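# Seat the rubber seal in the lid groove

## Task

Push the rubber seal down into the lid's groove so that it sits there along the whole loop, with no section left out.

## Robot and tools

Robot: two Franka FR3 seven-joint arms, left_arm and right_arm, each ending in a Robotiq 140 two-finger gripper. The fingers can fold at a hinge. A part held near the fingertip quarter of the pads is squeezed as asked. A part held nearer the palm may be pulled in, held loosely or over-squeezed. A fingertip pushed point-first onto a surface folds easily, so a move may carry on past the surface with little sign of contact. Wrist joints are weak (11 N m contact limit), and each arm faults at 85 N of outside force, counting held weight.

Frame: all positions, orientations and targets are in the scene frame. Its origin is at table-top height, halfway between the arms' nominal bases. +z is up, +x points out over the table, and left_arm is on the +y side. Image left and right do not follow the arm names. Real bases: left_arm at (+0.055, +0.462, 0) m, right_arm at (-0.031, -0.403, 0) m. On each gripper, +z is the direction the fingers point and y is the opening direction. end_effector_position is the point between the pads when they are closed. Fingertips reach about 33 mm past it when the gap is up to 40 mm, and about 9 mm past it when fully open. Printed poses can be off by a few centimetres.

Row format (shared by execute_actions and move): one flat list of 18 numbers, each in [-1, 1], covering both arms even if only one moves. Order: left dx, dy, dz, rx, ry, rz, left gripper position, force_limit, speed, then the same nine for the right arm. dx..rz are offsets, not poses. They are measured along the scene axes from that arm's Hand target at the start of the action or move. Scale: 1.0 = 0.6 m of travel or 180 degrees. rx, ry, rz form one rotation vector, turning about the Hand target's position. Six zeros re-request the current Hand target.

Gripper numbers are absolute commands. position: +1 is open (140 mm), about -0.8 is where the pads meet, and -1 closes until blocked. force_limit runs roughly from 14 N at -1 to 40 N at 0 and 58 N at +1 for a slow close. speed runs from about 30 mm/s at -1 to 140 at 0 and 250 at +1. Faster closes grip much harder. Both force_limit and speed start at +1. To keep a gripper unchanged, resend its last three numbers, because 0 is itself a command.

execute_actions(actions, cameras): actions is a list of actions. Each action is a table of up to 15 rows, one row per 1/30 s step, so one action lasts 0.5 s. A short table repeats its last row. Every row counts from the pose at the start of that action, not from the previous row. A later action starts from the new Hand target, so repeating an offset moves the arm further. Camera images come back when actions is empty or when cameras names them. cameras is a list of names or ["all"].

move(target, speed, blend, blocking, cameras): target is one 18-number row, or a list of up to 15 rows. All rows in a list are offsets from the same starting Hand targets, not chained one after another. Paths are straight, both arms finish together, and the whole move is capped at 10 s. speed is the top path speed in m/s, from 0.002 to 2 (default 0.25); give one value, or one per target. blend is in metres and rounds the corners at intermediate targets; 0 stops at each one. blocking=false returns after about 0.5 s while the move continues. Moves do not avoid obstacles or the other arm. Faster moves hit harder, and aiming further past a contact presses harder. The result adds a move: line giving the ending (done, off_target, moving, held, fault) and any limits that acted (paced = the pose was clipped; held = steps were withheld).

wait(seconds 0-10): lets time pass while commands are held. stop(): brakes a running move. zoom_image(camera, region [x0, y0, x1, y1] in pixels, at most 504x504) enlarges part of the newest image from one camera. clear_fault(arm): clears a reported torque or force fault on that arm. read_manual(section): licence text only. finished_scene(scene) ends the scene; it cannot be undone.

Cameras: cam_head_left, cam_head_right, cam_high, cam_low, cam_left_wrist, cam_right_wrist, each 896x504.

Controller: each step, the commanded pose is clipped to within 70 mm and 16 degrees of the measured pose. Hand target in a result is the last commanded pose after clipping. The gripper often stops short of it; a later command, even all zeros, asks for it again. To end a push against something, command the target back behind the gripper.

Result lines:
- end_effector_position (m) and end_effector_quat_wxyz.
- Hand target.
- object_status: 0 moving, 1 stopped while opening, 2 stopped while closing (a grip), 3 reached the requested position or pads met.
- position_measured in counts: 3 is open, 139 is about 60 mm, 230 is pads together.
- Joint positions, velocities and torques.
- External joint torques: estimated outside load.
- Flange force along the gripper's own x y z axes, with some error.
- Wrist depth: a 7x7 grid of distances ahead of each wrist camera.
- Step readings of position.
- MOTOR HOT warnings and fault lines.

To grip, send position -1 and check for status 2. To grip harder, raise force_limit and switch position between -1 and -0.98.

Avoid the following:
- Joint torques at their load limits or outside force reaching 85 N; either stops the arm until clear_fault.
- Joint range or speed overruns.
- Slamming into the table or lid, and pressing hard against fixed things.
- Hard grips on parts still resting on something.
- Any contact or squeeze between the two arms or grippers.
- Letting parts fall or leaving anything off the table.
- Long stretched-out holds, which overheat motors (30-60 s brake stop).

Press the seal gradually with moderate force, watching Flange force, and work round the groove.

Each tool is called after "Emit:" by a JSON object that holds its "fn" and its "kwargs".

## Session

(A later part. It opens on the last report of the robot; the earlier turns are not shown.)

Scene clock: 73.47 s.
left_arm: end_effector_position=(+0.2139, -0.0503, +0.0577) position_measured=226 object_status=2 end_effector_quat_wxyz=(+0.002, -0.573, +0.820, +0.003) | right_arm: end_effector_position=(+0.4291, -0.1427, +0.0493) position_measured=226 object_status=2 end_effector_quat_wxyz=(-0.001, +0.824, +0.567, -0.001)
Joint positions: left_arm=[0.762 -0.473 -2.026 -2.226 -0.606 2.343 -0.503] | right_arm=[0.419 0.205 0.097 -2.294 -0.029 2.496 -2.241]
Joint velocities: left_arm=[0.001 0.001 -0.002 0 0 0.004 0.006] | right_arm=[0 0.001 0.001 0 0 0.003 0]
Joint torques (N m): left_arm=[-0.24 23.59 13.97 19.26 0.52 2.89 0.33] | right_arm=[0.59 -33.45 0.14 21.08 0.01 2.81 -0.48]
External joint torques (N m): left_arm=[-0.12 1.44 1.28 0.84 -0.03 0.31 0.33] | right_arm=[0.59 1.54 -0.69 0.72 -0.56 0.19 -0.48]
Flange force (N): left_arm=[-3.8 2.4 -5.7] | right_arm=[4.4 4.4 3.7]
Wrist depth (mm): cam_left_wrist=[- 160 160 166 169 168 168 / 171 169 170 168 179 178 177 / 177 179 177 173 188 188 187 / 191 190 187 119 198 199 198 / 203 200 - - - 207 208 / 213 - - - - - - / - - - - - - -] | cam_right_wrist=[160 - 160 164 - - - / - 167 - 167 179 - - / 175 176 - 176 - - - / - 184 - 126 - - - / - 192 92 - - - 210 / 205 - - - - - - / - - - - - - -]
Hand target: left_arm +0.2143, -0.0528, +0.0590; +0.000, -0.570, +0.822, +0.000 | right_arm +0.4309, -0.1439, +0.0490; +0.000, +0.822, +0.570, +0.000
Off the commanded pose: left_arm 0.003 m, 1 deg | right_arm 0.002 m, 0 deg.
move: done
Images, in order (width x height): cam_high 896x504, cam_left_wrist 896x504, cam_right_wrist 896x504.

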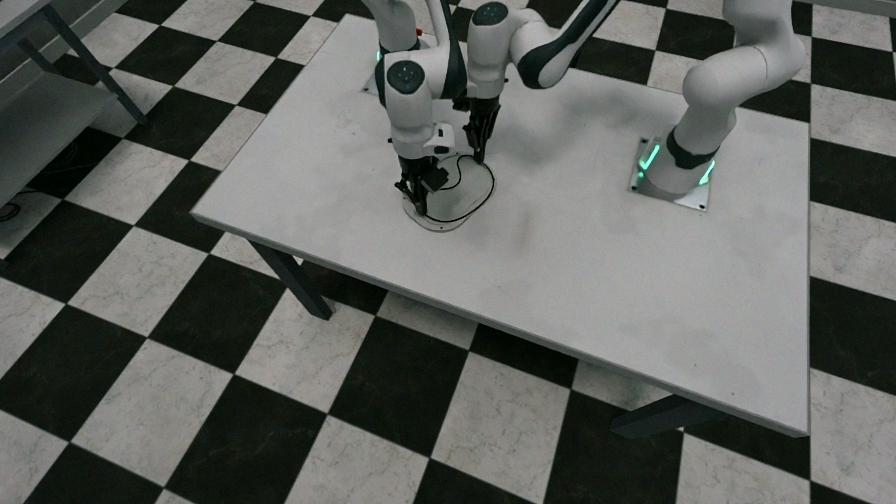

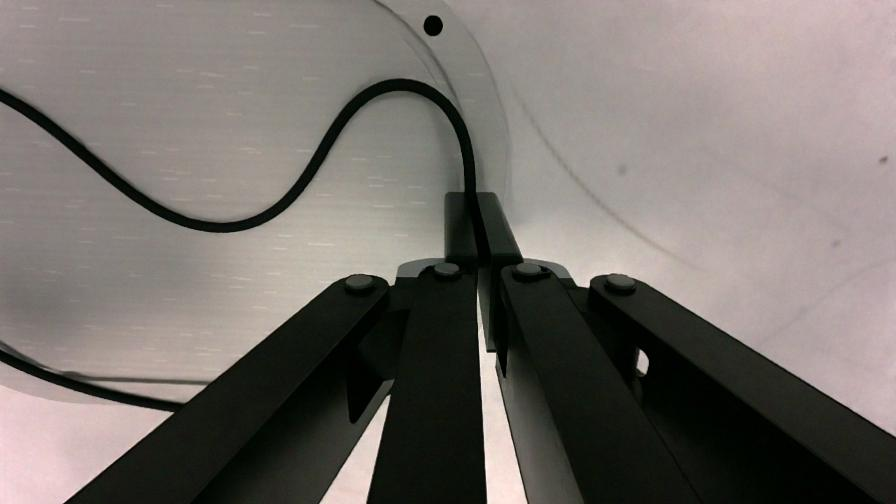

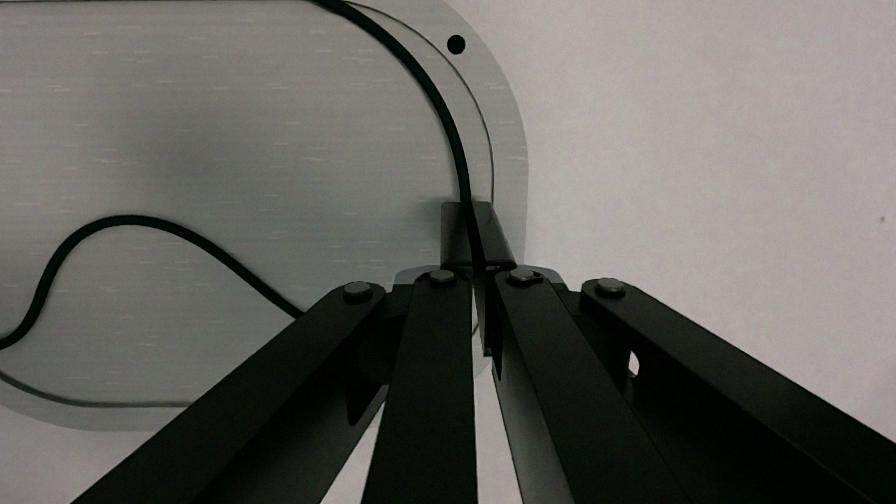

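Emit:
{"fn": "move", "kwargs": {"target": [-0.0437,0.0163,0.07,0,0,0,-1,-0.8,-1,0.0437,-0.0163,0.07,0,0,0,-1,-0.8,-1], "speed": 0.1, "cameras": ["cam_left_wrist", "cam_right_wrist", "cam_high"]}}

Scene clock: 77.13 s.
left_arm: end_effector_position=(+0.1888, -0.0447, +0.1019) position_measured=226 object_status=2 end_effector_quat_wxyz=(-0.001, -0.566, +0.825, -0.002) | right_arm: end_effector_position=(+0.4575, -0.1540, +0.0909) position_measured=226 object_status=2 end_effector_quat_wxyz=(+0.002, +0.823, +0.568, +0.001)
Joint positions: left_arm=[0.509 -0.372 -1.804 -2.269 -0.495 2.3 -0.595] | right_arm=[0.384 0.172 0.092 -2.209 -0.027 2.381 -2.286]
Joint velocities: left_arm=[0 0 0 0 -0.001 -0.001 -0.007] | right_arm=[within noise]
Joint torques (N m): left_arm=[-1.23 13.43 12.27 20.25 0.53 2.45 -0.11] | right_arm=[0.52 -34.29 0.21 22.68 0.88 2.45 -0.49]
External joint torques (N m): left_arm=[-1.08 -0.6 1.57 0.05 -0.05 -0.19 -0.12] | right_arm=[0.46 1 -0.52 0.88 0.23 -0.17 -0.49]
Flange force (N): left_arm=[-8.6 9.4 -10.0] | right_arm=[3.8 4.6 0.7]
Wrist depth (mm): cam_left_wrist=[205 205 205 212 210 210 209 / 221 215 214 221 225 219 219 / 228 227 226 223 235 235 231 / 243 244 237 119 246 247 246 / 264 248 - - - 258 261 / - - - - - - 274 / - - - - - - -] | cam_right_wrist=[- 197 198 - - - 1013 / - - - - - - 1092 / 212 - - - - - 1064 / - - - 115 - - 253 / - - - - - - 1238 / - - - - - - 1317 / - - - - - - -]
Hand target: left_arm +0.1881, -0.0430, +0.1010; +0.000, -0.570, +0.822, +0.000 | right_arm +0.4571, -0.1537, +0.0910; +0.000, +0.822, +0.570, +0.000
Off the commanded pose: left_arm 0.002 m, 1 deg | right_arm 0.001 m, 0 deg.
move: done
Images, in order (width x height): cam_high 896x504, cam_left_wrist 896x504, cam_right_wrist 896x504.

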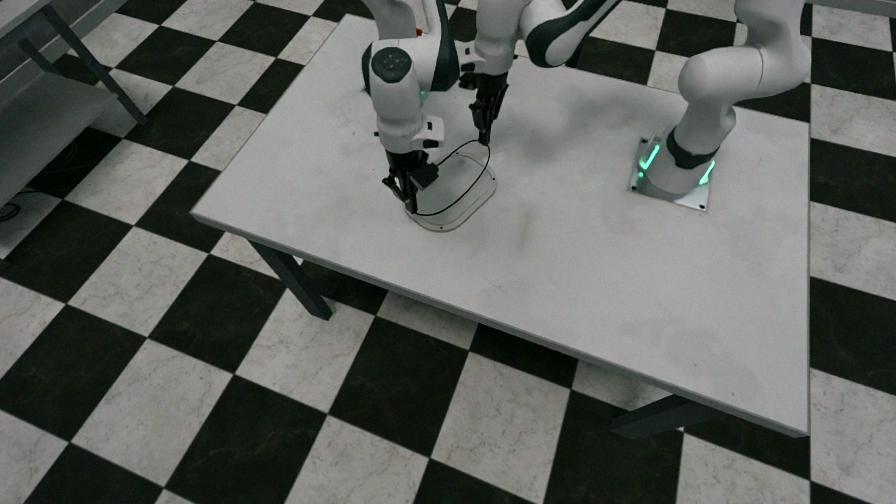

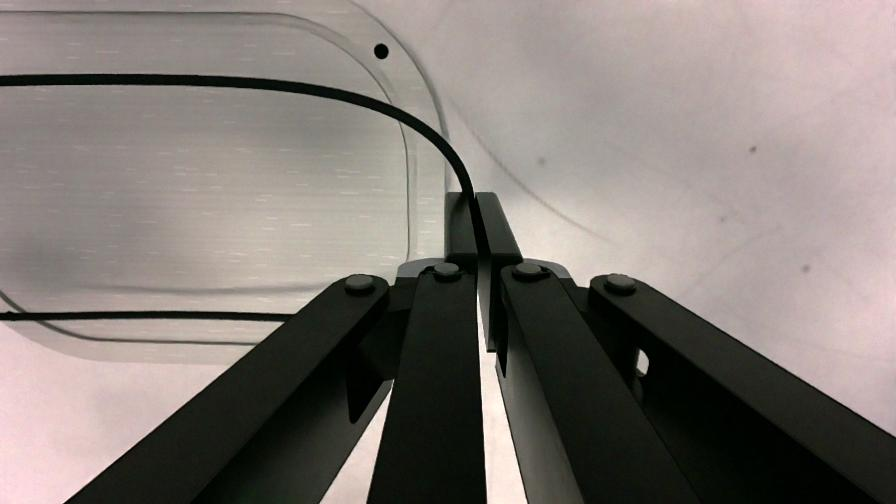

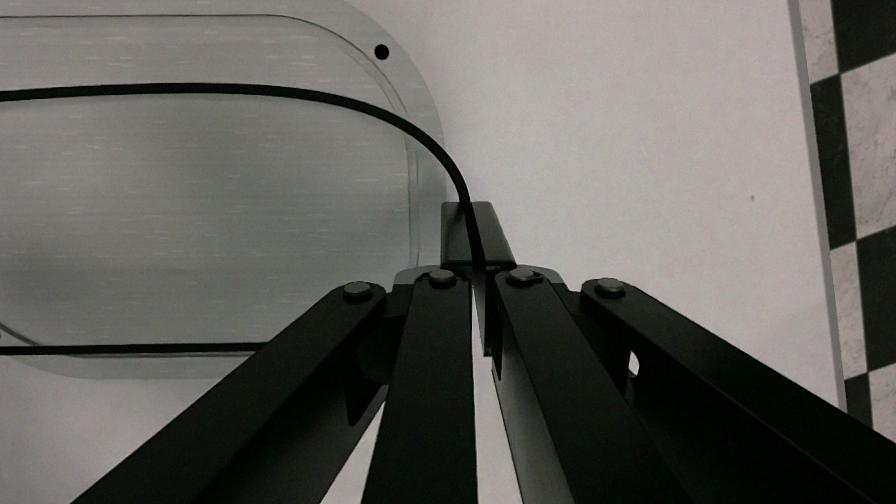

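Emit:
{"fn": "move", "kwargs": {"target": [[0.0472,-0.0167,-0.065,0,0,0,-1,-0.8,-1,-0.0415,0.0137,-0.065,0,0,0,-1,-0.8,-1],[0.0472,-0.0167,-0.0837,0,0,0,-1,-0.8,-1,-0.0415,0.0137,-0.0853,0,0,0,-1,-0.8,-1]], "speed": [0.08,0.04], "cameras": ["cam_left_wrist", "cam_right_wrist", "cam_high"]}}

Scene clock: 82.23 s.
left_arm: end_effector_position=(+0.2156, -0.0521, +0.0508) position_measured=226 object_status=2 end_effector_quat_wxyz=(+0.000, -0.572, +0.820, +0.002) | right_arm: end_effector_position=(+0.4306, -0.1457, +0.0407) position_measured=226 object_status=2 end_effector_quat_wxyz=(-0.002, +0.821, +0.571, -0.003)
Joint positions: left_arm=[0.801 -0.475 -2.067 -2.223 -0.609 2.361 -0.497] | right_arm=[0.412 0.225 0.096 -2.293 -0.032 2.511 -2.256]
Joint velocities: left_arm=[0.001 0 0 0.001 0 0.005 0.007] | right_arm=[within noise]
Joint torques (N m): left_arm=[-0.16 23.83 13.23 18.77 0.42 2.92 0.26] | right_arm=[1.48 -32.58 -0.12 20.11 -0.01 3.69 0.27]
External joint torques (N m): left_arm=[-0.16 0.51 0.57 0.42 -0.12 0.32 0.26] | right_arm=[1.58 2.85 -0.93 -0.03 -0.56 1.07 0.27]
Flange force (N): left_arm=[-1.6 0.9 -1.8] | right_arm=[5.8 2.2 9.1]
Wrist depth (mm): cam_left_wrist=[- 154 153 160 163 163 162 / 165 163 - 161 172 171 170 / 170 170 171 166 181 180 180 / - - 179 115 190 196 191 / 195 191 - - - 201 204 / 205 - - - - - 215 / - - - - - - -] | cam_right_wrist=[152 152 - 155 - 169 - / - 158 - 163 - - - / - - - 169 - - - / - - 182 126 189 - - / - - - - - - - / - - - - - - - / - - - - - - -]
Hand target: left_arm +0.2164, -0.0531, +0.0508; +0.000, -0.570, +0.822, +0.000 | right_arm +0.4322, -0.1455, +0.0398; +0.000, +0.822, +0.570, +0.000
Off the commanded pose: left_arm 0.001 m, 0 deg | right_arm 0.002 m, 0 deg.
move: done
Images, in order (width x height): cam_high 896x504, cam_left_wrist 896x504, cam_right_wrist 896x504.

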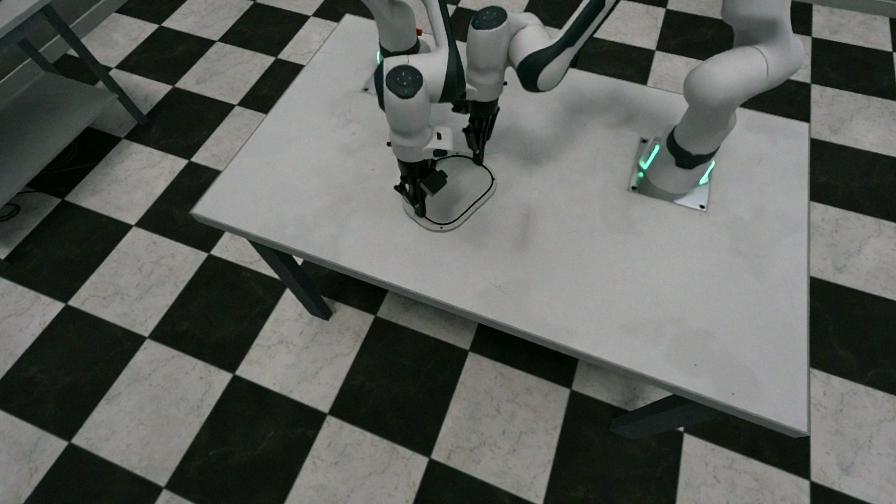

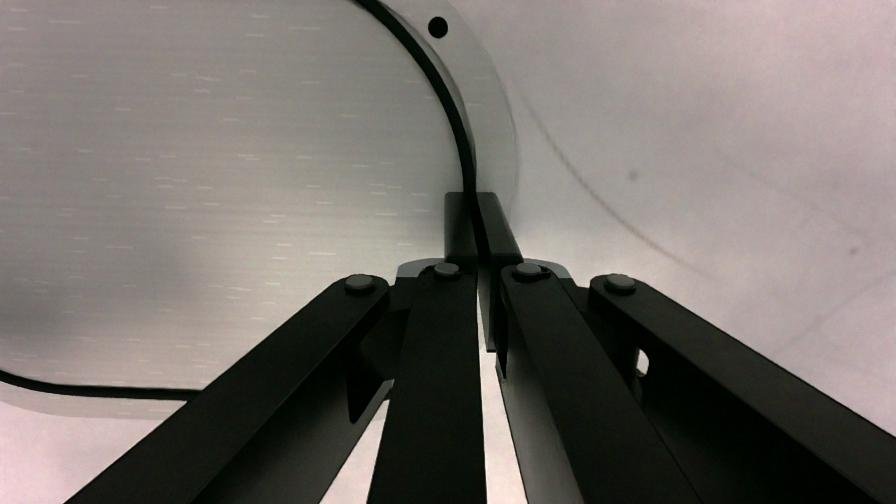

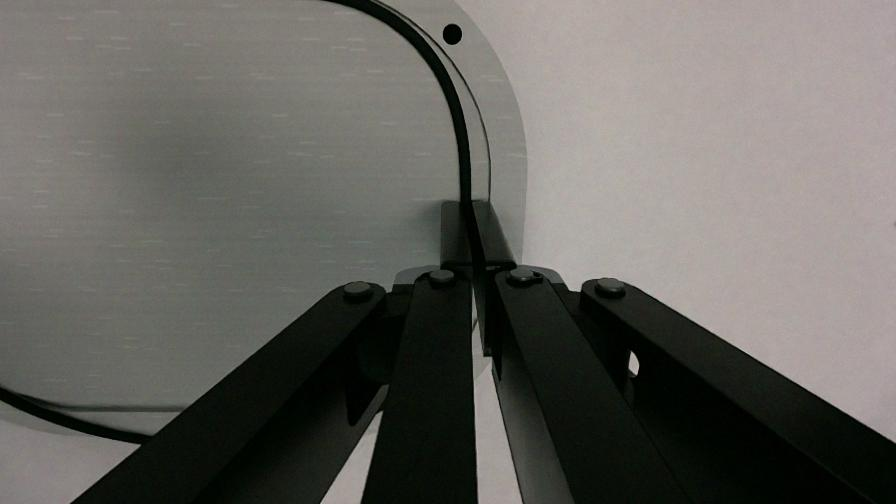

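Emit:
{"fn": "move", "kwargs": {"target": [[0,0,0,0,0,0,-1,-0.8,-1,0.0067,-0.0025,0.0035,0,0,0,-1,-0.8,-1],[0,0,-0.0015,0,0,0,-1,-0.8,-1,0.0067,-0.0025,-0.0005,0,0,0,-1,-0.8,-1],[0,0,-0.0015,0,0,0,-0.69,-0.8,-1,0.0067,-0.0025,-0.0005,0,0,0,-0.69,-0.8,-1],[0,0,0.1,0,0,0,-0.69,-0.8,-1,0.0067,-0.0025,0.05,0,0,0,-0.69,-0.8,-1]], "speed": [0.03,0.03,0.03,0.08], "cameras": ["cam_left_wrist", "cam_right_wrist"]}}

Scene clock: 87.13 s.
left_arm: end_effector_position=(+0.2179, -0.0564, +0.0788) position_measured=215 object_status=3 end_effector_quat_wxyz=(-0.003, -0.564, +0.826, -0.005) | right_arm: end_effector_position=(+0.4365, -0.1466, +0.0588) position_measured=215 object_status=3 end_effector_quat_wxyz=(+0.001, +0.822, +0.569, +0.001)
Joint positions: left_arm=[0.741 -0.424 -1.991 -2.218 -0.549 2.333 -0.513] | right_arm=[0.412 0.194 0.092 -2.279 -0.032 2.474 -2.256]
Joint velocities: left_arm=[within noise] | right_arm=[-0.002 0.001 0 0 0.001 -0.005 0]
Joint torques (N m): left_arm=[-0.19 20.37 12.43 19.57 0.52 2.68 0] | right_arm=[0.53 -34.27 0.15 21.15 0.65 2.32 -0.4]
External joint torques (N m): left_arm=[-0.16 -0.3 0.66 0.09 -0.04 0.04 0] | right_arm=[0.59 0.78 -0.55 0.38 0.06 -0.31 -0.4]
Flange force (N): left_arm=[-1.0 1.1 -1.7] | right_arm=[2.5 2.7 0.7]
Wrist depth (mm): cam_left_wrist=[182 182 181 183 188 188 187 / - 192 190 191 199 199 196 / 203 200 201 198 210 209 207 / 215 215 210 114 220 219 220 / 229 - - - - - 232 / 242 - - - - - - / - - - - - - -] | cam_right_wrist=[165 - - - - - - / - 175 178 - - - - / - 183 - - - - - / - - - 115 - - - / - - 95 - - - 226 / - - - - - - - / - - - - - - -]
Hand target: left_arm +0.2185, -0.0555, +0.0775; -0.002, -0.564, +0.825, -0.005 (not the last commanded pose) | right_arm +0.4362, -0.1470, +0.0592; +0.000, +0.822, +0.570, +0.000 (not the last commanded pose)
Off the commanded pose: left_arm 0.032 m, 1 deg | right_arm 0.011 m, 0 deg.
move: held (left_arm; a check stopped the path), off_target (right_arm; braked when a check withheld steps of left_arm); path passed 3 of 4 targets; limits=held
pose unreachable (left arm): on one or more control steps of this call, first in action 0 (counted from 0), this arm could not follow its commanded pose, so it was not sent that pose on those steps. It may still have moved: this result reports where it is.
cause: moving toward the commanded pose would bring a part of the arm too close to another arm (a part of this arm just beyond joint 7 (wrist roll) and a part of the right arm just beyond its joint 5 (forearm roll), 7 mm apart when this arm was first held).
Images, in order (width x height): cam_left_wrist 896x504, cam_right_wrist 896x504.

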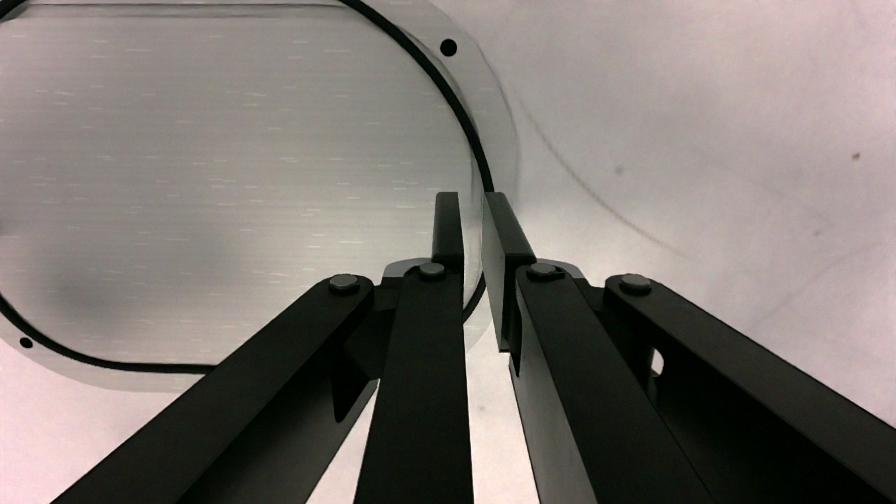

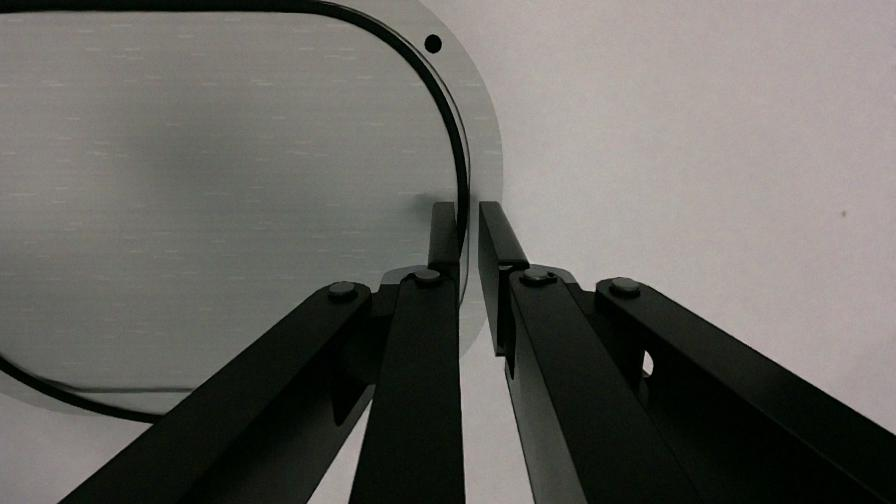

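Emit:
{"fn": "move", "kwargs": {"target": [[0.0358,0.1758,0.0542,0,0,0,-0.69,-0.8,-1,0,-0.01,0.03,0,0,0,-0.85,-1,0],[0.1025,0.7925,0.3708,0,0,0,-0.69,-0.8,-1,-0.2552,-0.1013,0.0513,0,0,0,-0.85,-1,0]], "speed": [0.1,0.3], "blend": [0.02,0], "cameras": ["cam_left_wrist", "cam_right_wrist", "cam_high"]}}

Scene clock: 93.93 s.
left_arm: end_effector_position=(+0.2804, +0.4191, +0.2988) position_measured=215 object_status=3 end_effector_quat_wxyz=(-0.003, -0.569, +0.823, -0.005) | right_arm: end_effector_position=(+0.2846, -0.2079, +0.0902) position_measured=233 object_status=3 end_effector_quat_wxyz=(+0.002, +0.821, +0.571, +0.001)
Joint positions: left_arm=[-0.16 -1.11 -0.011 -2.714 -0.022 1.607 0.202] | right_arm=[0.456 -0.319 0.112 -2.791 0.052 2.475 -2.267]
Joint velocities: left_arm=[0 0.001 0 0 0.001 -0.001 0.006] | right_arm=[within noise]
Joint torques (N m): left_arm=[-1.11 1.92 0.22 25.15 1.11 2.46 0.22] | right_arm=[1.43 -17.33 -1.67 20.33 0.9 2.38 -0.1]
External joint torques (N m): left_arm=[-1.12 -1.45 0.72 0.99 0.4 -0.1 0.22] | right_arm=[1.43 -0.28 -0.57 -0.37 0.32 -0.24 -0.1]
Flange force (N): left_arm=[-0.6 4.7 -2.1] | right_arm=[-1.6 -2.5 -1.6]
Wrist depth (mm): cam_left_wrist=[408 408 - 387 381 351 246 / - - 412 421 412 346 230 / 1393 468 - 434 432 383 243 / 1448 - - 109 - - - / 1526 - - - - - 484 / - - - - - - 1535 / - - - - - - -] | cam_right_wrist=[- 194 - - - 200 - / - - 207 - 211 223 - / - - 233 217 215 230 - / - - - 118 239 - - / - - - - - - - / - - - - - - - / - - - - - - -]
Hand target: left_arm +0.2800, +0.4200, +0.3000; -0.002, -0.564, +0.825, -0.005 | right_arm +0.2831, -0.2078, +0.0900; +0.000, +0.822, +0.570, +0.000
Off the commanded pose: left_arm 0.002 m, 1 deg | right_arm 0.002 m, 0 deg.
move: done
Images, in order (width x height): cam_high 896x504, cam_left_wrist 896x504, cam_right_wrist 896x504.

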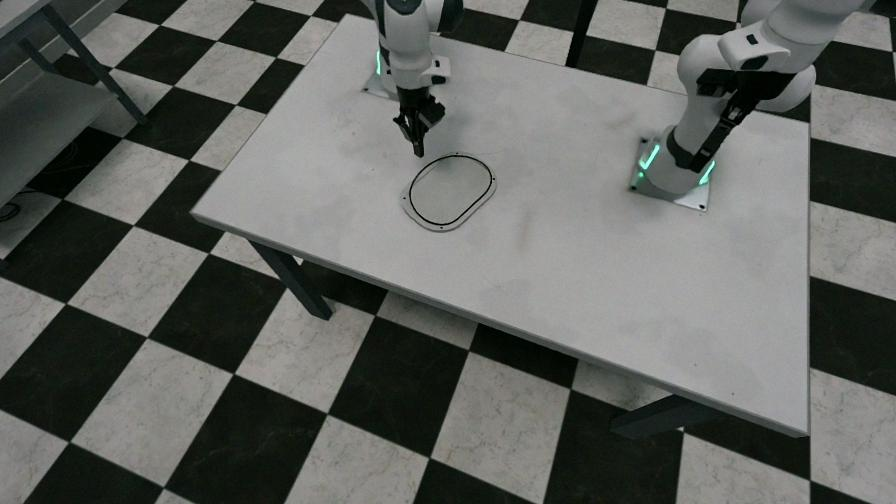

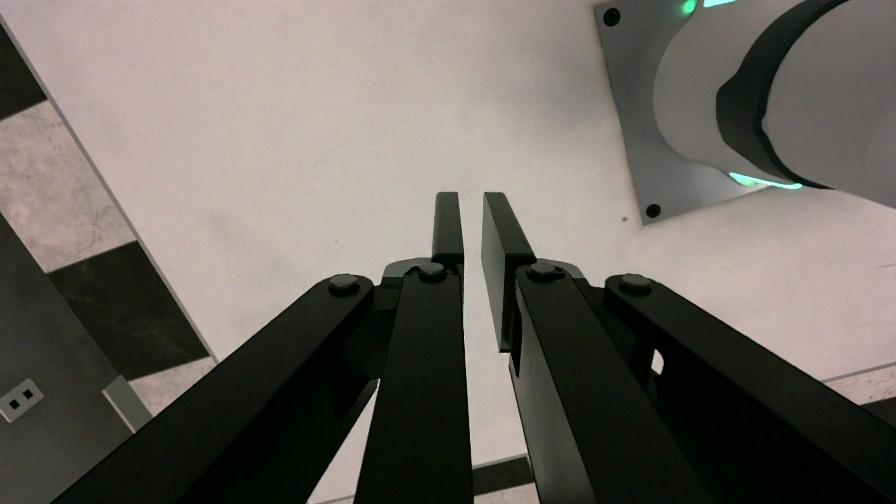

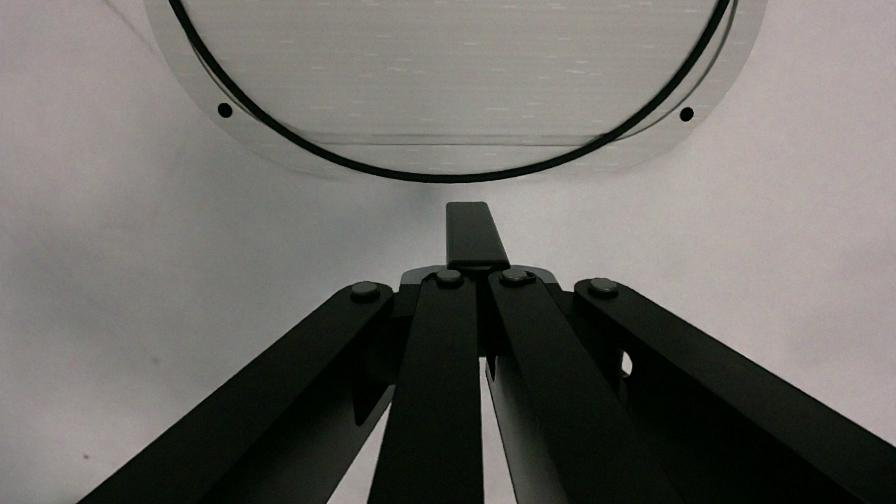

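Emit:
{"fn": "move", "kwargs": {"target": [0,0,0,0,0,0,-0.69,-0.8,-1,0.2537,-0.001,-0.0417,0,0,0,-0.85,-1,0], "speed": 0.2, "cameras": ["cam_right_wrist"]}}

Scene clock: 105.90 s.
left_arm: end_effector_position=(+0.2803, +0.4192, +0.2988) position_measured=215 object_status=3 end_effector_quat_wxyz=(-0.003, -0.568, +0.823, -0.005) | right_arm: end_effector_position=(+0.4357, -0.2072, +0.0659) position_measured=233 object_status=3 end_effector_quat_wxyz=(-0.001, +0.825, +0.566, +0.002)
Joint positions: left_arm=[-0.16 -1.11 -0.011 -2.714 -0.022 1.606 0.203] | right_arm=[0.365 0.111 0.034 -2.374 -0.003 2.488 -2.373]
Joint velocities: left_arm=[within noise] | right_arm=[0 0 0 0 0 0.001 -0.007]
Joint torques (N m): left_arm=[-1.1 1.94 0.19 25.11 0.99 2.43 0.22] | right_arm=[0.68 -30.58 -0.34 21.31 0.16 2.38 -0.48]
External joint torques (N m): left_arm=[-1.08 -1.42 0.71 0.93 0.28 -0.13 0.22] | right_arm=[0.67 1.72 -0.58 0.73 -0.42 -0.25 -0.48]
Flange force (N): left_arm=[-0.4 4.7 -2.0] | right_arm=[4.4 5.5 2.7]
Wrist depth (mm): cam_left_wrist=[408 418 406 - 393 347 244 / 410 - 430 430 - 336 230 / 1416 - 449 436 441 402 251 / 1482 468 468 112 - - - / 1377 1499 - - - - 488 / - - - - - - - / - - - - - - -] | cam_right_wrist=[- 174 173 - - - - / - 182 188 - - 199 - / - - - 198 - - - / - - 207 118 - - - / - - - - - 231 - / - - - - - - 247 / - - - - - - -]
Hand target: left_arm +0.2800, +0.4200, +0.3000; -0.002, -0.564, +0.825, -0.005 | right_arm +0.4353, -0.2084, +0.0650; +0.000, +0.822, +0.570, +0.000
Off the commanded pose: left_arm 0.002 m, 0 deg | right_arm 0.002 m, 1 deg.
move: done
Images, in order (width x height): cam_right_wrist 896x504.

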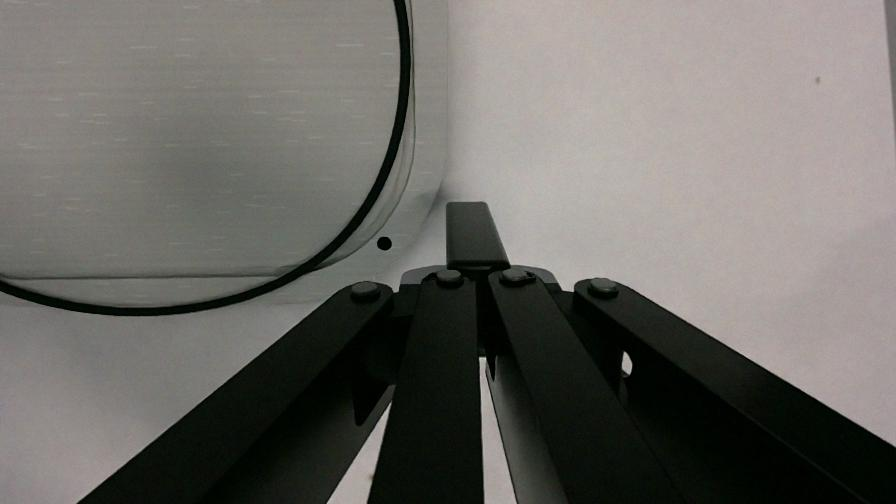

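Emit:
{"fn": "zoom_image", "kwargs": {"camera": "cam_right_wrist", "region": [300, 0, 460, 200]}}

Scaled by 2.520 from the camera's 896x504 image, which has a finer 1280x720 frame.

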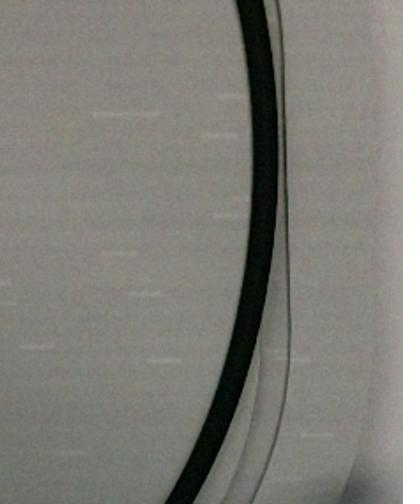

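Emit:
{"fn": "move", "kwargs": {"target": [[0,0,0,0,0,0,-0.69,-0.8,-1,-0.0028,0.105,-0.0308,0,0,0,-0.85,-1,0],[0,0,0,0,0,0,-0.69,-0.8,-1,-0.0028,0.105,-0.0497,0,0,0,-0.85,-1,0],[0,0,0,0,0,0,-0.69,-0.8,-1,0.0018,0.1033,-0.05,0,0,0,-0.85,-1,0],[0,0,0,0,0,0,-0.69,-0.8,-1,0.0018,0.1033,-0.0308,0,0,0,-0.85,-1,0]], "speed": [0.1,0.03,0.02,0.06], "blend": [0.003,0,0,0.003], "cameras": ["cam_right_wrist"]}}

Scene clock: 113.50 s.
left_arm: end_effector_position=(+0.2803, +0.4192, +0.2988) position_measured=215 object_status=3 end_effector_quat_wxyz=(-0.003, -0.568, +0.823, -0.005) | right_arm: end_effector_position=(+0.4365, -0.1459, +0.0461) position_measured=233 object_status=3 end_effector_quat_wxyz=(+0.000, +0.820, +0.572, +0.001)
Joint positions: left_arm=[-0.16 -1.11 -0.011 -2.714 -0.022 1.606 0.203] | right_arm=[0.454 0.221 0.05 -2.281 -0.017 2.503 -2.273]
Joint velocities: left_arm=[within noise] | right_arm=[0.001 -0.001 0.001 -0.001 0 -0.004 0.001]
Joint torques (N m): left_arm=[-1.09 1.95 0.17 25.11 0.99 2.41 0.23] | right_arm=[0.99 -34.91 -0.01 20.78 0.44 2.37 0.17]
External joint torques (N m): left_arm=[-1.05 -1.42 0.68 1.01 0.28 -0.13 0.23] | right_arm=[0.95 0.7 -0.63 0.49 -0.12 -0.25 0.17]
Flange force (N): left_arm=[-0.4 4.6 -2.2] | right_arm=[3.7 1.6 0.9]
Wrist depth (mm): cam_left_wrist=[- 396 405 396 397 343 244 / - - - 422 423 334 230 / 1314 456 452 433 439 428 258 / 1424 466 - 109 - - - / 1634 - - - - - - / - - - - - - - / - - - - - - -] | cam_right_wrist=[- 156 154 158 - - - / 162 - - 169 - - - / - - - 171 - - - / - 181 - 115 - - - / - - - - - - - / - - - - - - - / - - - - - - -]
Hand target: left_arm +0.2800, +0.4200, +0.3000; -0.002, -0.564, +0.825, -0.005 | right_arm +0.4364, -0.1464, +0.0465; +0.000, +0.822, +0.570, +0.000
Off the commanded pose: left_arm 0.002 m, 0 deg | right_arm 0.001 m, 0 deg.
move: done
Images, in order (width x height): cam_right_wrist 896x504.

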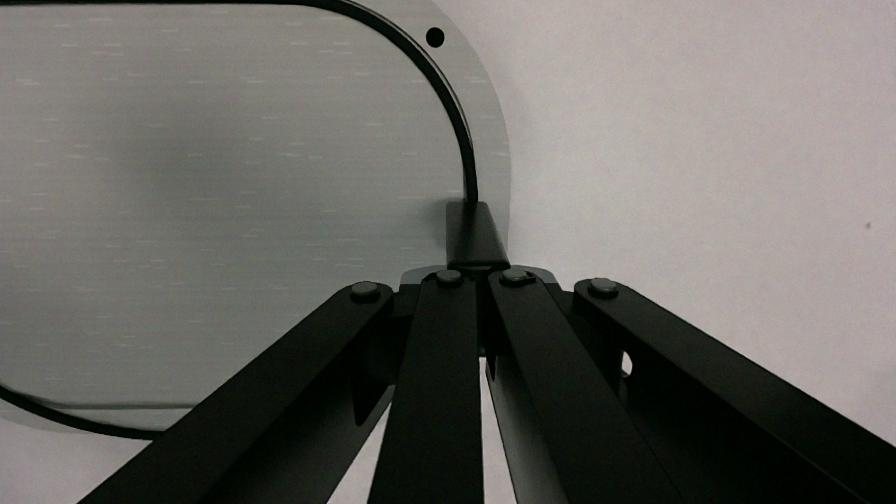

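Emit:
{"fn": "zoom_image", "kwargs": {"camera": "cam_right_wrist", "region": [260, 0, 520, 215]}}

Scaled by 1.938 from the camera's 896x504 image, which has a finer 1280x720 frame.

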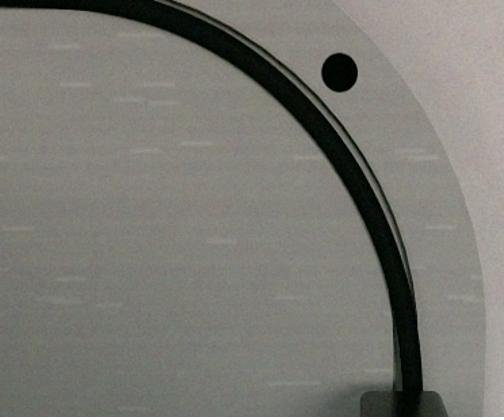

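Emit:
{"fn": "move", "kwargs": {"target": [[0,0,0,0,0,0,-0.69,-0.8,-1,0.008,0.0372,0.0,0,0,0,-0.85,-1,0],[0,0,0,0,0,0,-0.69,-0.8,-1,0.0115,0.0358,-0.0192,0,0,0,-0.85,-1,0],[0,0,0,0,0,0,-0.69,-0.8,-1,0.0115,0.0358,-0.0017,0,0,0,-0.85,-1,0],[0,0,0,0,0,0,-0.69,-0.8,-1,0.0143,0.0705,0.0,0,0,0,-0.85,-1,0],[0,0,0,0,0,0,-0.69,-0.8,-1,0.0182,0.0705,-0.0192,0,0,0,-0.85,-1,0],[0,0,0,0,0,0,-0.69,-0.8,-1,0.0182,0.0705,-0.0017,0,0,0,-0.85,-1,0],[0,0,0,0,0,0,-0.69,-0.8,-1,0.0102,0.1007,0.0,0,0,0,-0.85,-1,0],[0,0,0,0,0,0,-0.69,-0.8,-1,0.0138,0.1017,-0.0192,0,0,0,-0.85,-1,0],[0,0,0,0,0,0,-0.69,-0.8,-1,0.0138,0.1017,-0.0017,0,0,0,-0.85,-1,0],[0,0,0,0,0,0,-0.69,-0.8,-1,-0.0015,0.1252,0.0,0,0,0,-0.85,-1,0],[0,0,0,0,0,0,-0.69,-0.8,-1,0.0018,0.1272,-0.0192,0,0,0,-0.85,-1,0],[0,0,0,0,0,0,-0.69,-0.8,-1,0.0018,0.1272,0.0,0,0,0,-0.85,-1,0]], "speed": [0.07,0.03,0.06,0.07,0.03,0.06,0.07,0.03,0.06,0.07,0.03,0.06], "blend": [0.003,0,0.003,0.003,0,0.003,0.003,0,0.003,0.003,0,0.003], "cameras": ["cam_right_wrist"]}}

Scene clock: 123.93 s.
left_arm: end_effector_position=(+0.2803, +0.4192, +0.2988) position_measured=215 object_status=3 end_effector_quat_wxyz=(-0.003, -0.568, +0.823, -0.005) | right_arm: end_effector_position=(+0.4374, -0.0691, +0.0462) position_measured=233 object_status=3 end_effector_quat_wxyz=(-0.001, +0.820, +0.573, +0.001)
Joint positions: left_arm=[-0.16 -1.11 -0.011 -2.714 -0.022 1.606 0.203] | right_arm=[0.581 0.32 0.041 -2.128 -0.019 2.449 -2.158]
Joint velocities: left_arm=[within noise] | right_arm=[0 0.001 0 -0.001 0 -0.004 0]
Joint torques (N m): left_arm=[-1.1 1.96 0.14 25.1 1 2.41 0.2] | right_arm=[1.03 -38.57 -0.18 21.45 0.47 2.36 0.22]
External joint torques (N m): left_arm=[-1.09 -1.41 0.65 0.95 0.29 -0.15 0.2] | right_arm=[1.07 0.78 -0.89 0.47 -0.12 -0.27 0.22]
Flange force (N): left_arm=[-0.2 4.7 -2.1] | right_arm=[4.2 1.2 0.9]
Wrist depth (mm): cam_left_wrist=[- 396 - 423 394 338 245 / 430 427 - 412 424 337 229 / 1363 437 - - 442 403 266 / 1448 - - 109 459 466 468 / 1465 - - - - 477 - / - - - - - - - / - - - - - - -] | cam_right_wrist=[- - - - 169 - - / - - - - - - - / - 174 174 174 - - - / - 180 - 111 182 - - / - - - - - - - / - - - - - - - / - - - - - - -]
Hand target: left_arm +0.2800, +0.4200, +0.3000; -0.002, -0.564, +0.825, -0.005 | right_arm +0.4375, -0.0701, +0.0465; +0.000, +0.822, +0.570, +0.000
Off the commanded pose: left_arm 0.002 m, 0 deg | right_arm 0.001 m, 0 deg.
move: done
Images, in order (width x height): cam_right_wrist 896x504.

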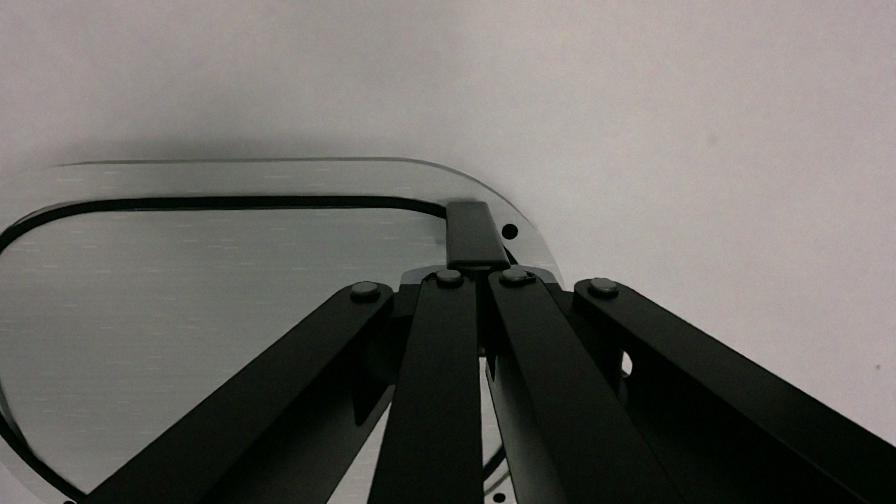

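Emit:
{"fn": "zoom_image", "kwargs": {"camera": "cam_right_wrist", "region": [0, 150, 250, 300]}}

Emit:
{"fn": "zoom_image", "kwargs": {"camera": "cam_right_wrist", "region": [230, 140, 570, 300]}}

Scaled by 2.016 from the camera's 896x504 image, which has a finer 1280x720 frame.

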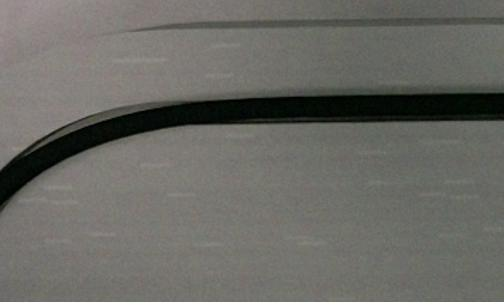

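Scaled by 1.482 from the camera's 896x504 image, which has a finer 1280x720 frame.

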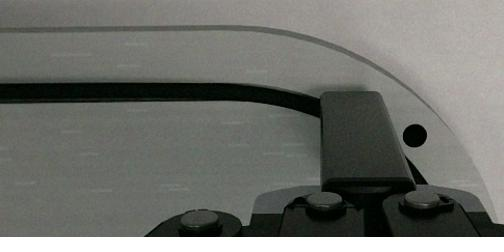

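Emit:
{"fn": "move", "kwargs": {"target": [[0,0,0,0,0,0,-0.69,-0.8,-1,-0.0173,0.0172,0.0,0,0,0,-0.85,-1,0],[0,0,0,0,0,0,-0.69,-0.8,-1,-0.0198,0.015,-0.0192,0,0,0,-0.85,-1,0],[0,0,0,0,0,0,-0.69,-0.8,-1,-0.0198,0.015,-0.0017,0,0,0,-0.85,-1,0],[0,0,0,0,0,0,-0.69,-0.8,-1,-0.037,0.0315,0.0,0,0,0,-0.85,-1,0],[0,0,0,0,0,0,-0.69,-0.8,-1,-0.0395,0.0293,-0.0192,0,0,0,-0.85,-1,0],[0,0,0,0,0,0,-0.69,-0.8,-1,-0.0395,0.0293,-0.0017,0,0,0,-0.85,-1,0],[0,0,0,0,0,0,-0.69,-0.8,-1,-0.059,0.041,0.0,0,0,0,-0.85,-1,0],[0,0,0,0,0,0,-0.69,-0.8,-1,-0.0615,0.0388,-0.0192,0,0,0,-0.85,-1,0],[0,0,0,0,0,0,-0.69,-0.8,-1,-0.0615,0.0388,-0.0017,0,0,0,-0.85,-1,0],[0,0,0,0,0,0,-0.69,-0.8,-1,-0.0808,0.0492,0.0,0,0,0,-0.85,-1,0],[0,0,0,0,0,0,-0.69,-0.8,-1,-0.0833,0.047,-0.0192,0,0,0,-0.85,-1,0],[0,0,0,0,0,0,-0.69,-0.8,-1,-0.0833,0.047,-0.0017,0,0,0,-0.85,-1,0],[0,0,0,0,0,0,-0.69,-0.8,-1,-0.1027,0.0575,0.0,0,0,0,-0.85,-1,0],[0,0,0,0,0,0,-0.69,-0.8,-1,-0.1052,0.0553,-0.0192,0,0,0,-0.85,-1,0],[0,0,0,0,0,0,-0.69,-0.8,-1,-0.1052,0.0553,-0.0017,0,0,0,-0.85,-1,0]], "speed": [0.07,0.03,0.06,0.07,0.03,0.06,0.07,0.03,0.06,0.07,0.03,0.06,0.07,0.03,0.06], "blend": [0.003,0,0.003,0.003,0,0.003,0.003,0,0.003,0.003,0,0.003,0.003,0,0.003], "cameras": ["cam_right_wrist"]}}

Scene clock: 133.97 s.
left_arm: end_effector_position=(+0.2803, +0.4192, +0.2988) position_measured=215 object_status=3 end_effector_quat_wxyz=(-0.003, -0.568, +0.823, -0.005) | right_arm: end_effector_position=(+0.3748, -0.0363, +0.0453) position_measured=233 object_status=3 end_effector_quat_wxyz=(+0.000, +0.820, +0.573, +0.001)
Joint positions: left_arm=[-0.16 -1.11 -0.011 -2.714 -0.022 1.606 0.203] | right_arm=[0.692 0.254 0.045 -2.234 -0.019 2.489 -2.042]
Joint velocities: left_arm=[within noise] | right_arm=[0 0.002 -0.001 -0.001 0 -0.004 0]
Joint torques (N m): left_arm=[-1.13 1.95 0.2 25.06 0.99 2.43 0.2] | right_arm=[0.97 -36.19 0.04 20.75 0.46 2.45 0.21]
External joint torques (N m): left_arm=[-1.11 -1.44 0.74 0.97 0.28 -0.12 0.2] | right_arm=[1.08 0.59 -0.47 0.28 -0.11 -0.18 0.21]
Flange force (N): left_arm=[-0.4 4.7 -2.0] | right_arm=[3.2 -0.1 0.8]
Wrist depth (mm): cam_left_wrist=[405 393 382 - 401 350 244 / 446 417 426 428 410 338 230 / 1377 - - - 440 392 249 / 1424 486 - 109 451 - 444 / - - - - - - - / - - - - - - - / - - - - - - -] | cam_right_wrist=[- - 168 - - 172 - / - - - - - - - / - - - - - - - / - 181 179 142 182 200 - / - - - - - 191 - / - - - - - - - / - - - - - - -]
Hand target: left_arm +0.2800, +0.4200, +0.3000; -0.002, -0.564, +0.825, -0.005 | right_arm +0.3743, -0.0369, +0.0455; +0.000, +0.822, +0.570, +0.000
Off the commanded pose: left_arm 0.002 m, 0 deg | right_arm 0.001 m, 0 deg.
move: done
Images, in order (width x height): cam_right_wrist 896x504.

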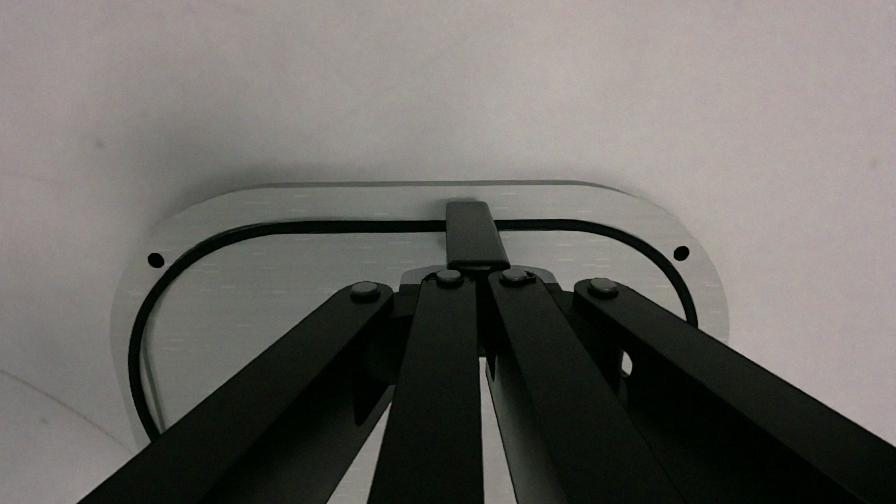

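Emit:
{"fn": "zoom_image", "kwargs": {"camera": "cam_right_wrist", "region": [490, 170, 740, 330]}}

Emit:
{"fn": "zoom_image", "kwargs": {"camera": "cam_right_wrist", "region": [110, 170, 460, 440]}}

Scaled by 2.016 from the camera's 896x504 image, which has a finer 1280x720 frame.

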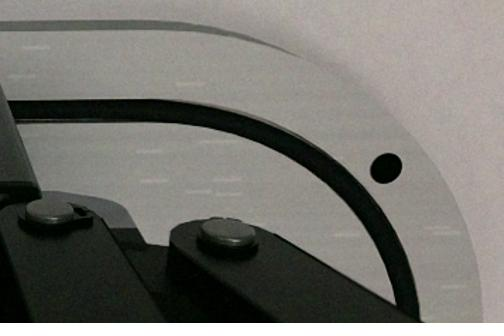

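Scaled by 1.440 from the camera's 896x504 image, which has a finer 1280x720 frame.

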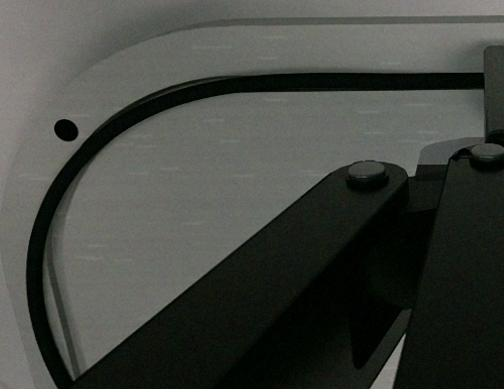

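Emit:
{"fn": "move", "kwargs": {"target": [[0,0,0,0,0,0,-0.69,-0.8,-1,-0.0153,0.0097,0.0017,0,0,0,-0.85,-1,0],[0,0,0,0,0,0,-0.69,-0.8,-1,-0.0178,0.007,-0.0175,0,0,0,-0.85,-1,0],[0,0,0,0,0,0,-0.69,-0.8,-1,-0.0178,0.007,0.0,0,0,0,-0.85,-1,0],[0,0,0,0,0,0,-0.69,-0.8,-1,-0.0373,0.0173,0.0017,0,0,0,-0.85,-1,0],[0,0,0,0,0,0,-0.69,-0.8,-1,-0.0398,0.0147,-0.0175,0,0,0,-0.85,-1,0],[0,0,0,0,0,0,-0.69,-0.8,-1,-0.0398,0.0147,0.0,0,0,0,-0.85,-1,0],[0,0,0,0,0,0,-0.69,-0.8,-1,-0.0593,0.0252,0.0017,0,0,0,-0.85,-1,0],[0,0,0,0,0,0,-0.69,-0.8,-1,-0.0618,0.0225,-0.0175,0,0,0,-0.85,-1,0],[0,0,0,0,0,0,-0.69,-0.8,-1,-0.0618,0.0225,0.0,0,0,0,-0.85,-1,0],[0,0,0,0,0,0,-0.69,-0.8,-1,-0.0815,0.0328,0.0017,0,0,0,-0.85,-1,0],[0,0,0,0,0,0,-0.69,-0.8,-1,-0.084,0.0302,-0.0175,0,0,0,-0.85,-1,0],[0,0,0,0,0,0,-0.69,-0.8,-1,-0.084,0.0302,0.0,0,0,0,-0.85,-1,0],[0,0,0,0,0,0,-0.69,-0.8,-1,-0.1035,0.0405,0.0017,0,0,0,-0.85,-1,0],[0,0,0,0,0,0,-0.69,-0.8,-1,-0.106,0.0378,-0.0175,0,0,0,-0.85,-1,0],[0,0,0,0,0,0,-0.69,-0.8,-1,-0.106,0.0378,0.0017,0,0,0,-0.85,-1,0]], "speed": [0.07,0.03,0.06,0.07,0.03,0.06,0.07,0.03,0.06,0.07,0.03,0.06,0.07,0.03,0.06], "blend": [0.003,0,0.003,0.003,0,0.003,0.003,0,0.003,0.003,0,0.003,0.003,0,0.003], "cameras": ["cam_right_wrist"]}}

Scene clock: 145.80 s.
left_arm: end_effector_position=(+0.2803, +0.4192, +0.2988) position_measured=215 object_status=3 end_effector_quat_wxyz=(-0.003, -0.568, +0.823, -0.005) | right_arm: end_effector_position=(+0.3111, -0.0137, +0.0462) position_measured=233 object_status=3 end_effector_quat_wxyz=(+0.000, +0.820, +0.573, +0.001)
Joint positions: left_arm=[-0.16 -1.11 -0.011 -2.714 -0.022 1.606 0.203] | right_arm=[0.792 0.185 0.06 -2.335 -0.019 2.521 -1.926]
Joint velocities: left_arm=[within noise] | right_arm=[0.001 0.001 0 -0.001 0 -0.004 -0.001]
Joint torques (N m): left_arm=[-1.13 1.93 0.16 25.06 0.99 2.42 0.24] | right_arm=[1.01 -33.61 -0.07 20.31 0.42 2.44 0.22]
External joint torques (N m): left_arm=[-1.09 -1.45 0.66 0.96 0.29 -0.12 0.24] | right_arm=[1.08 0.69 -0.53 0.11 -0.12 -0.23 0.22]
Flange force (N): left_arm=[-0.3 4.7 -2.0] | right_arm=[2.8 -0.5 1.1]
Wrist depth (mm): cam_left_wrist=[406 407 403 398 401 351 244 / 429 432 425 415 425 343 229 / 1370 455 436 - - 414 255 / 1424 - - 109 459 - 454 / - - - - - - - / - - - - - - 1499 / - - - - - - -] | cam_right_wrist=[- - - - - - - / - - - - - - - / - - 186 176 - 181 - / - 197 - 140 181 - 189 / - - - - - - 193 / - - - - - - - / - - - - - - -]
Hand target: left_arm +0.2800, +0.4200, +0.3000; -0.002, -0.564, +0.825, -0.005 | right_arm +0.3107, -0.0142, +0.0465; +0.000, +0.822, +0.570, +0.000
Off the commanded pose: left_arm 0.002 m, 0 deg | right_arm 0.001 m, 0 deg.
move: done
Images, in order (width x height): cam_right_wrist 896x504.

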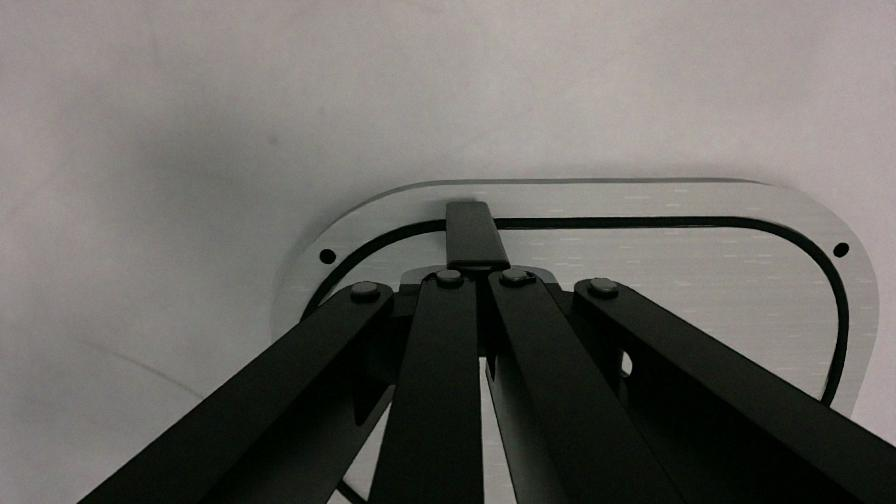

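Emit:
{"fn": "zoom_image", "kwargs": {"camera": "cam_right_wrist", "region": [260, 170, 470, 330]}}

Scaled by 2.400 from the camera's 896x504 image, which has a finer 1280x720 frame.

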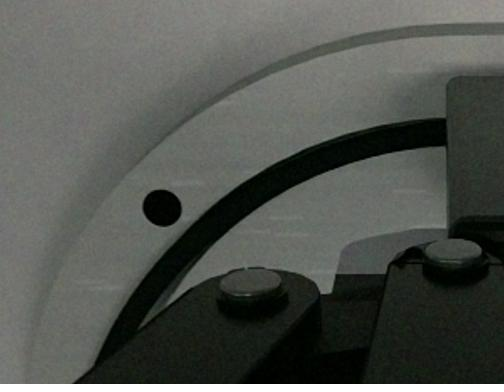

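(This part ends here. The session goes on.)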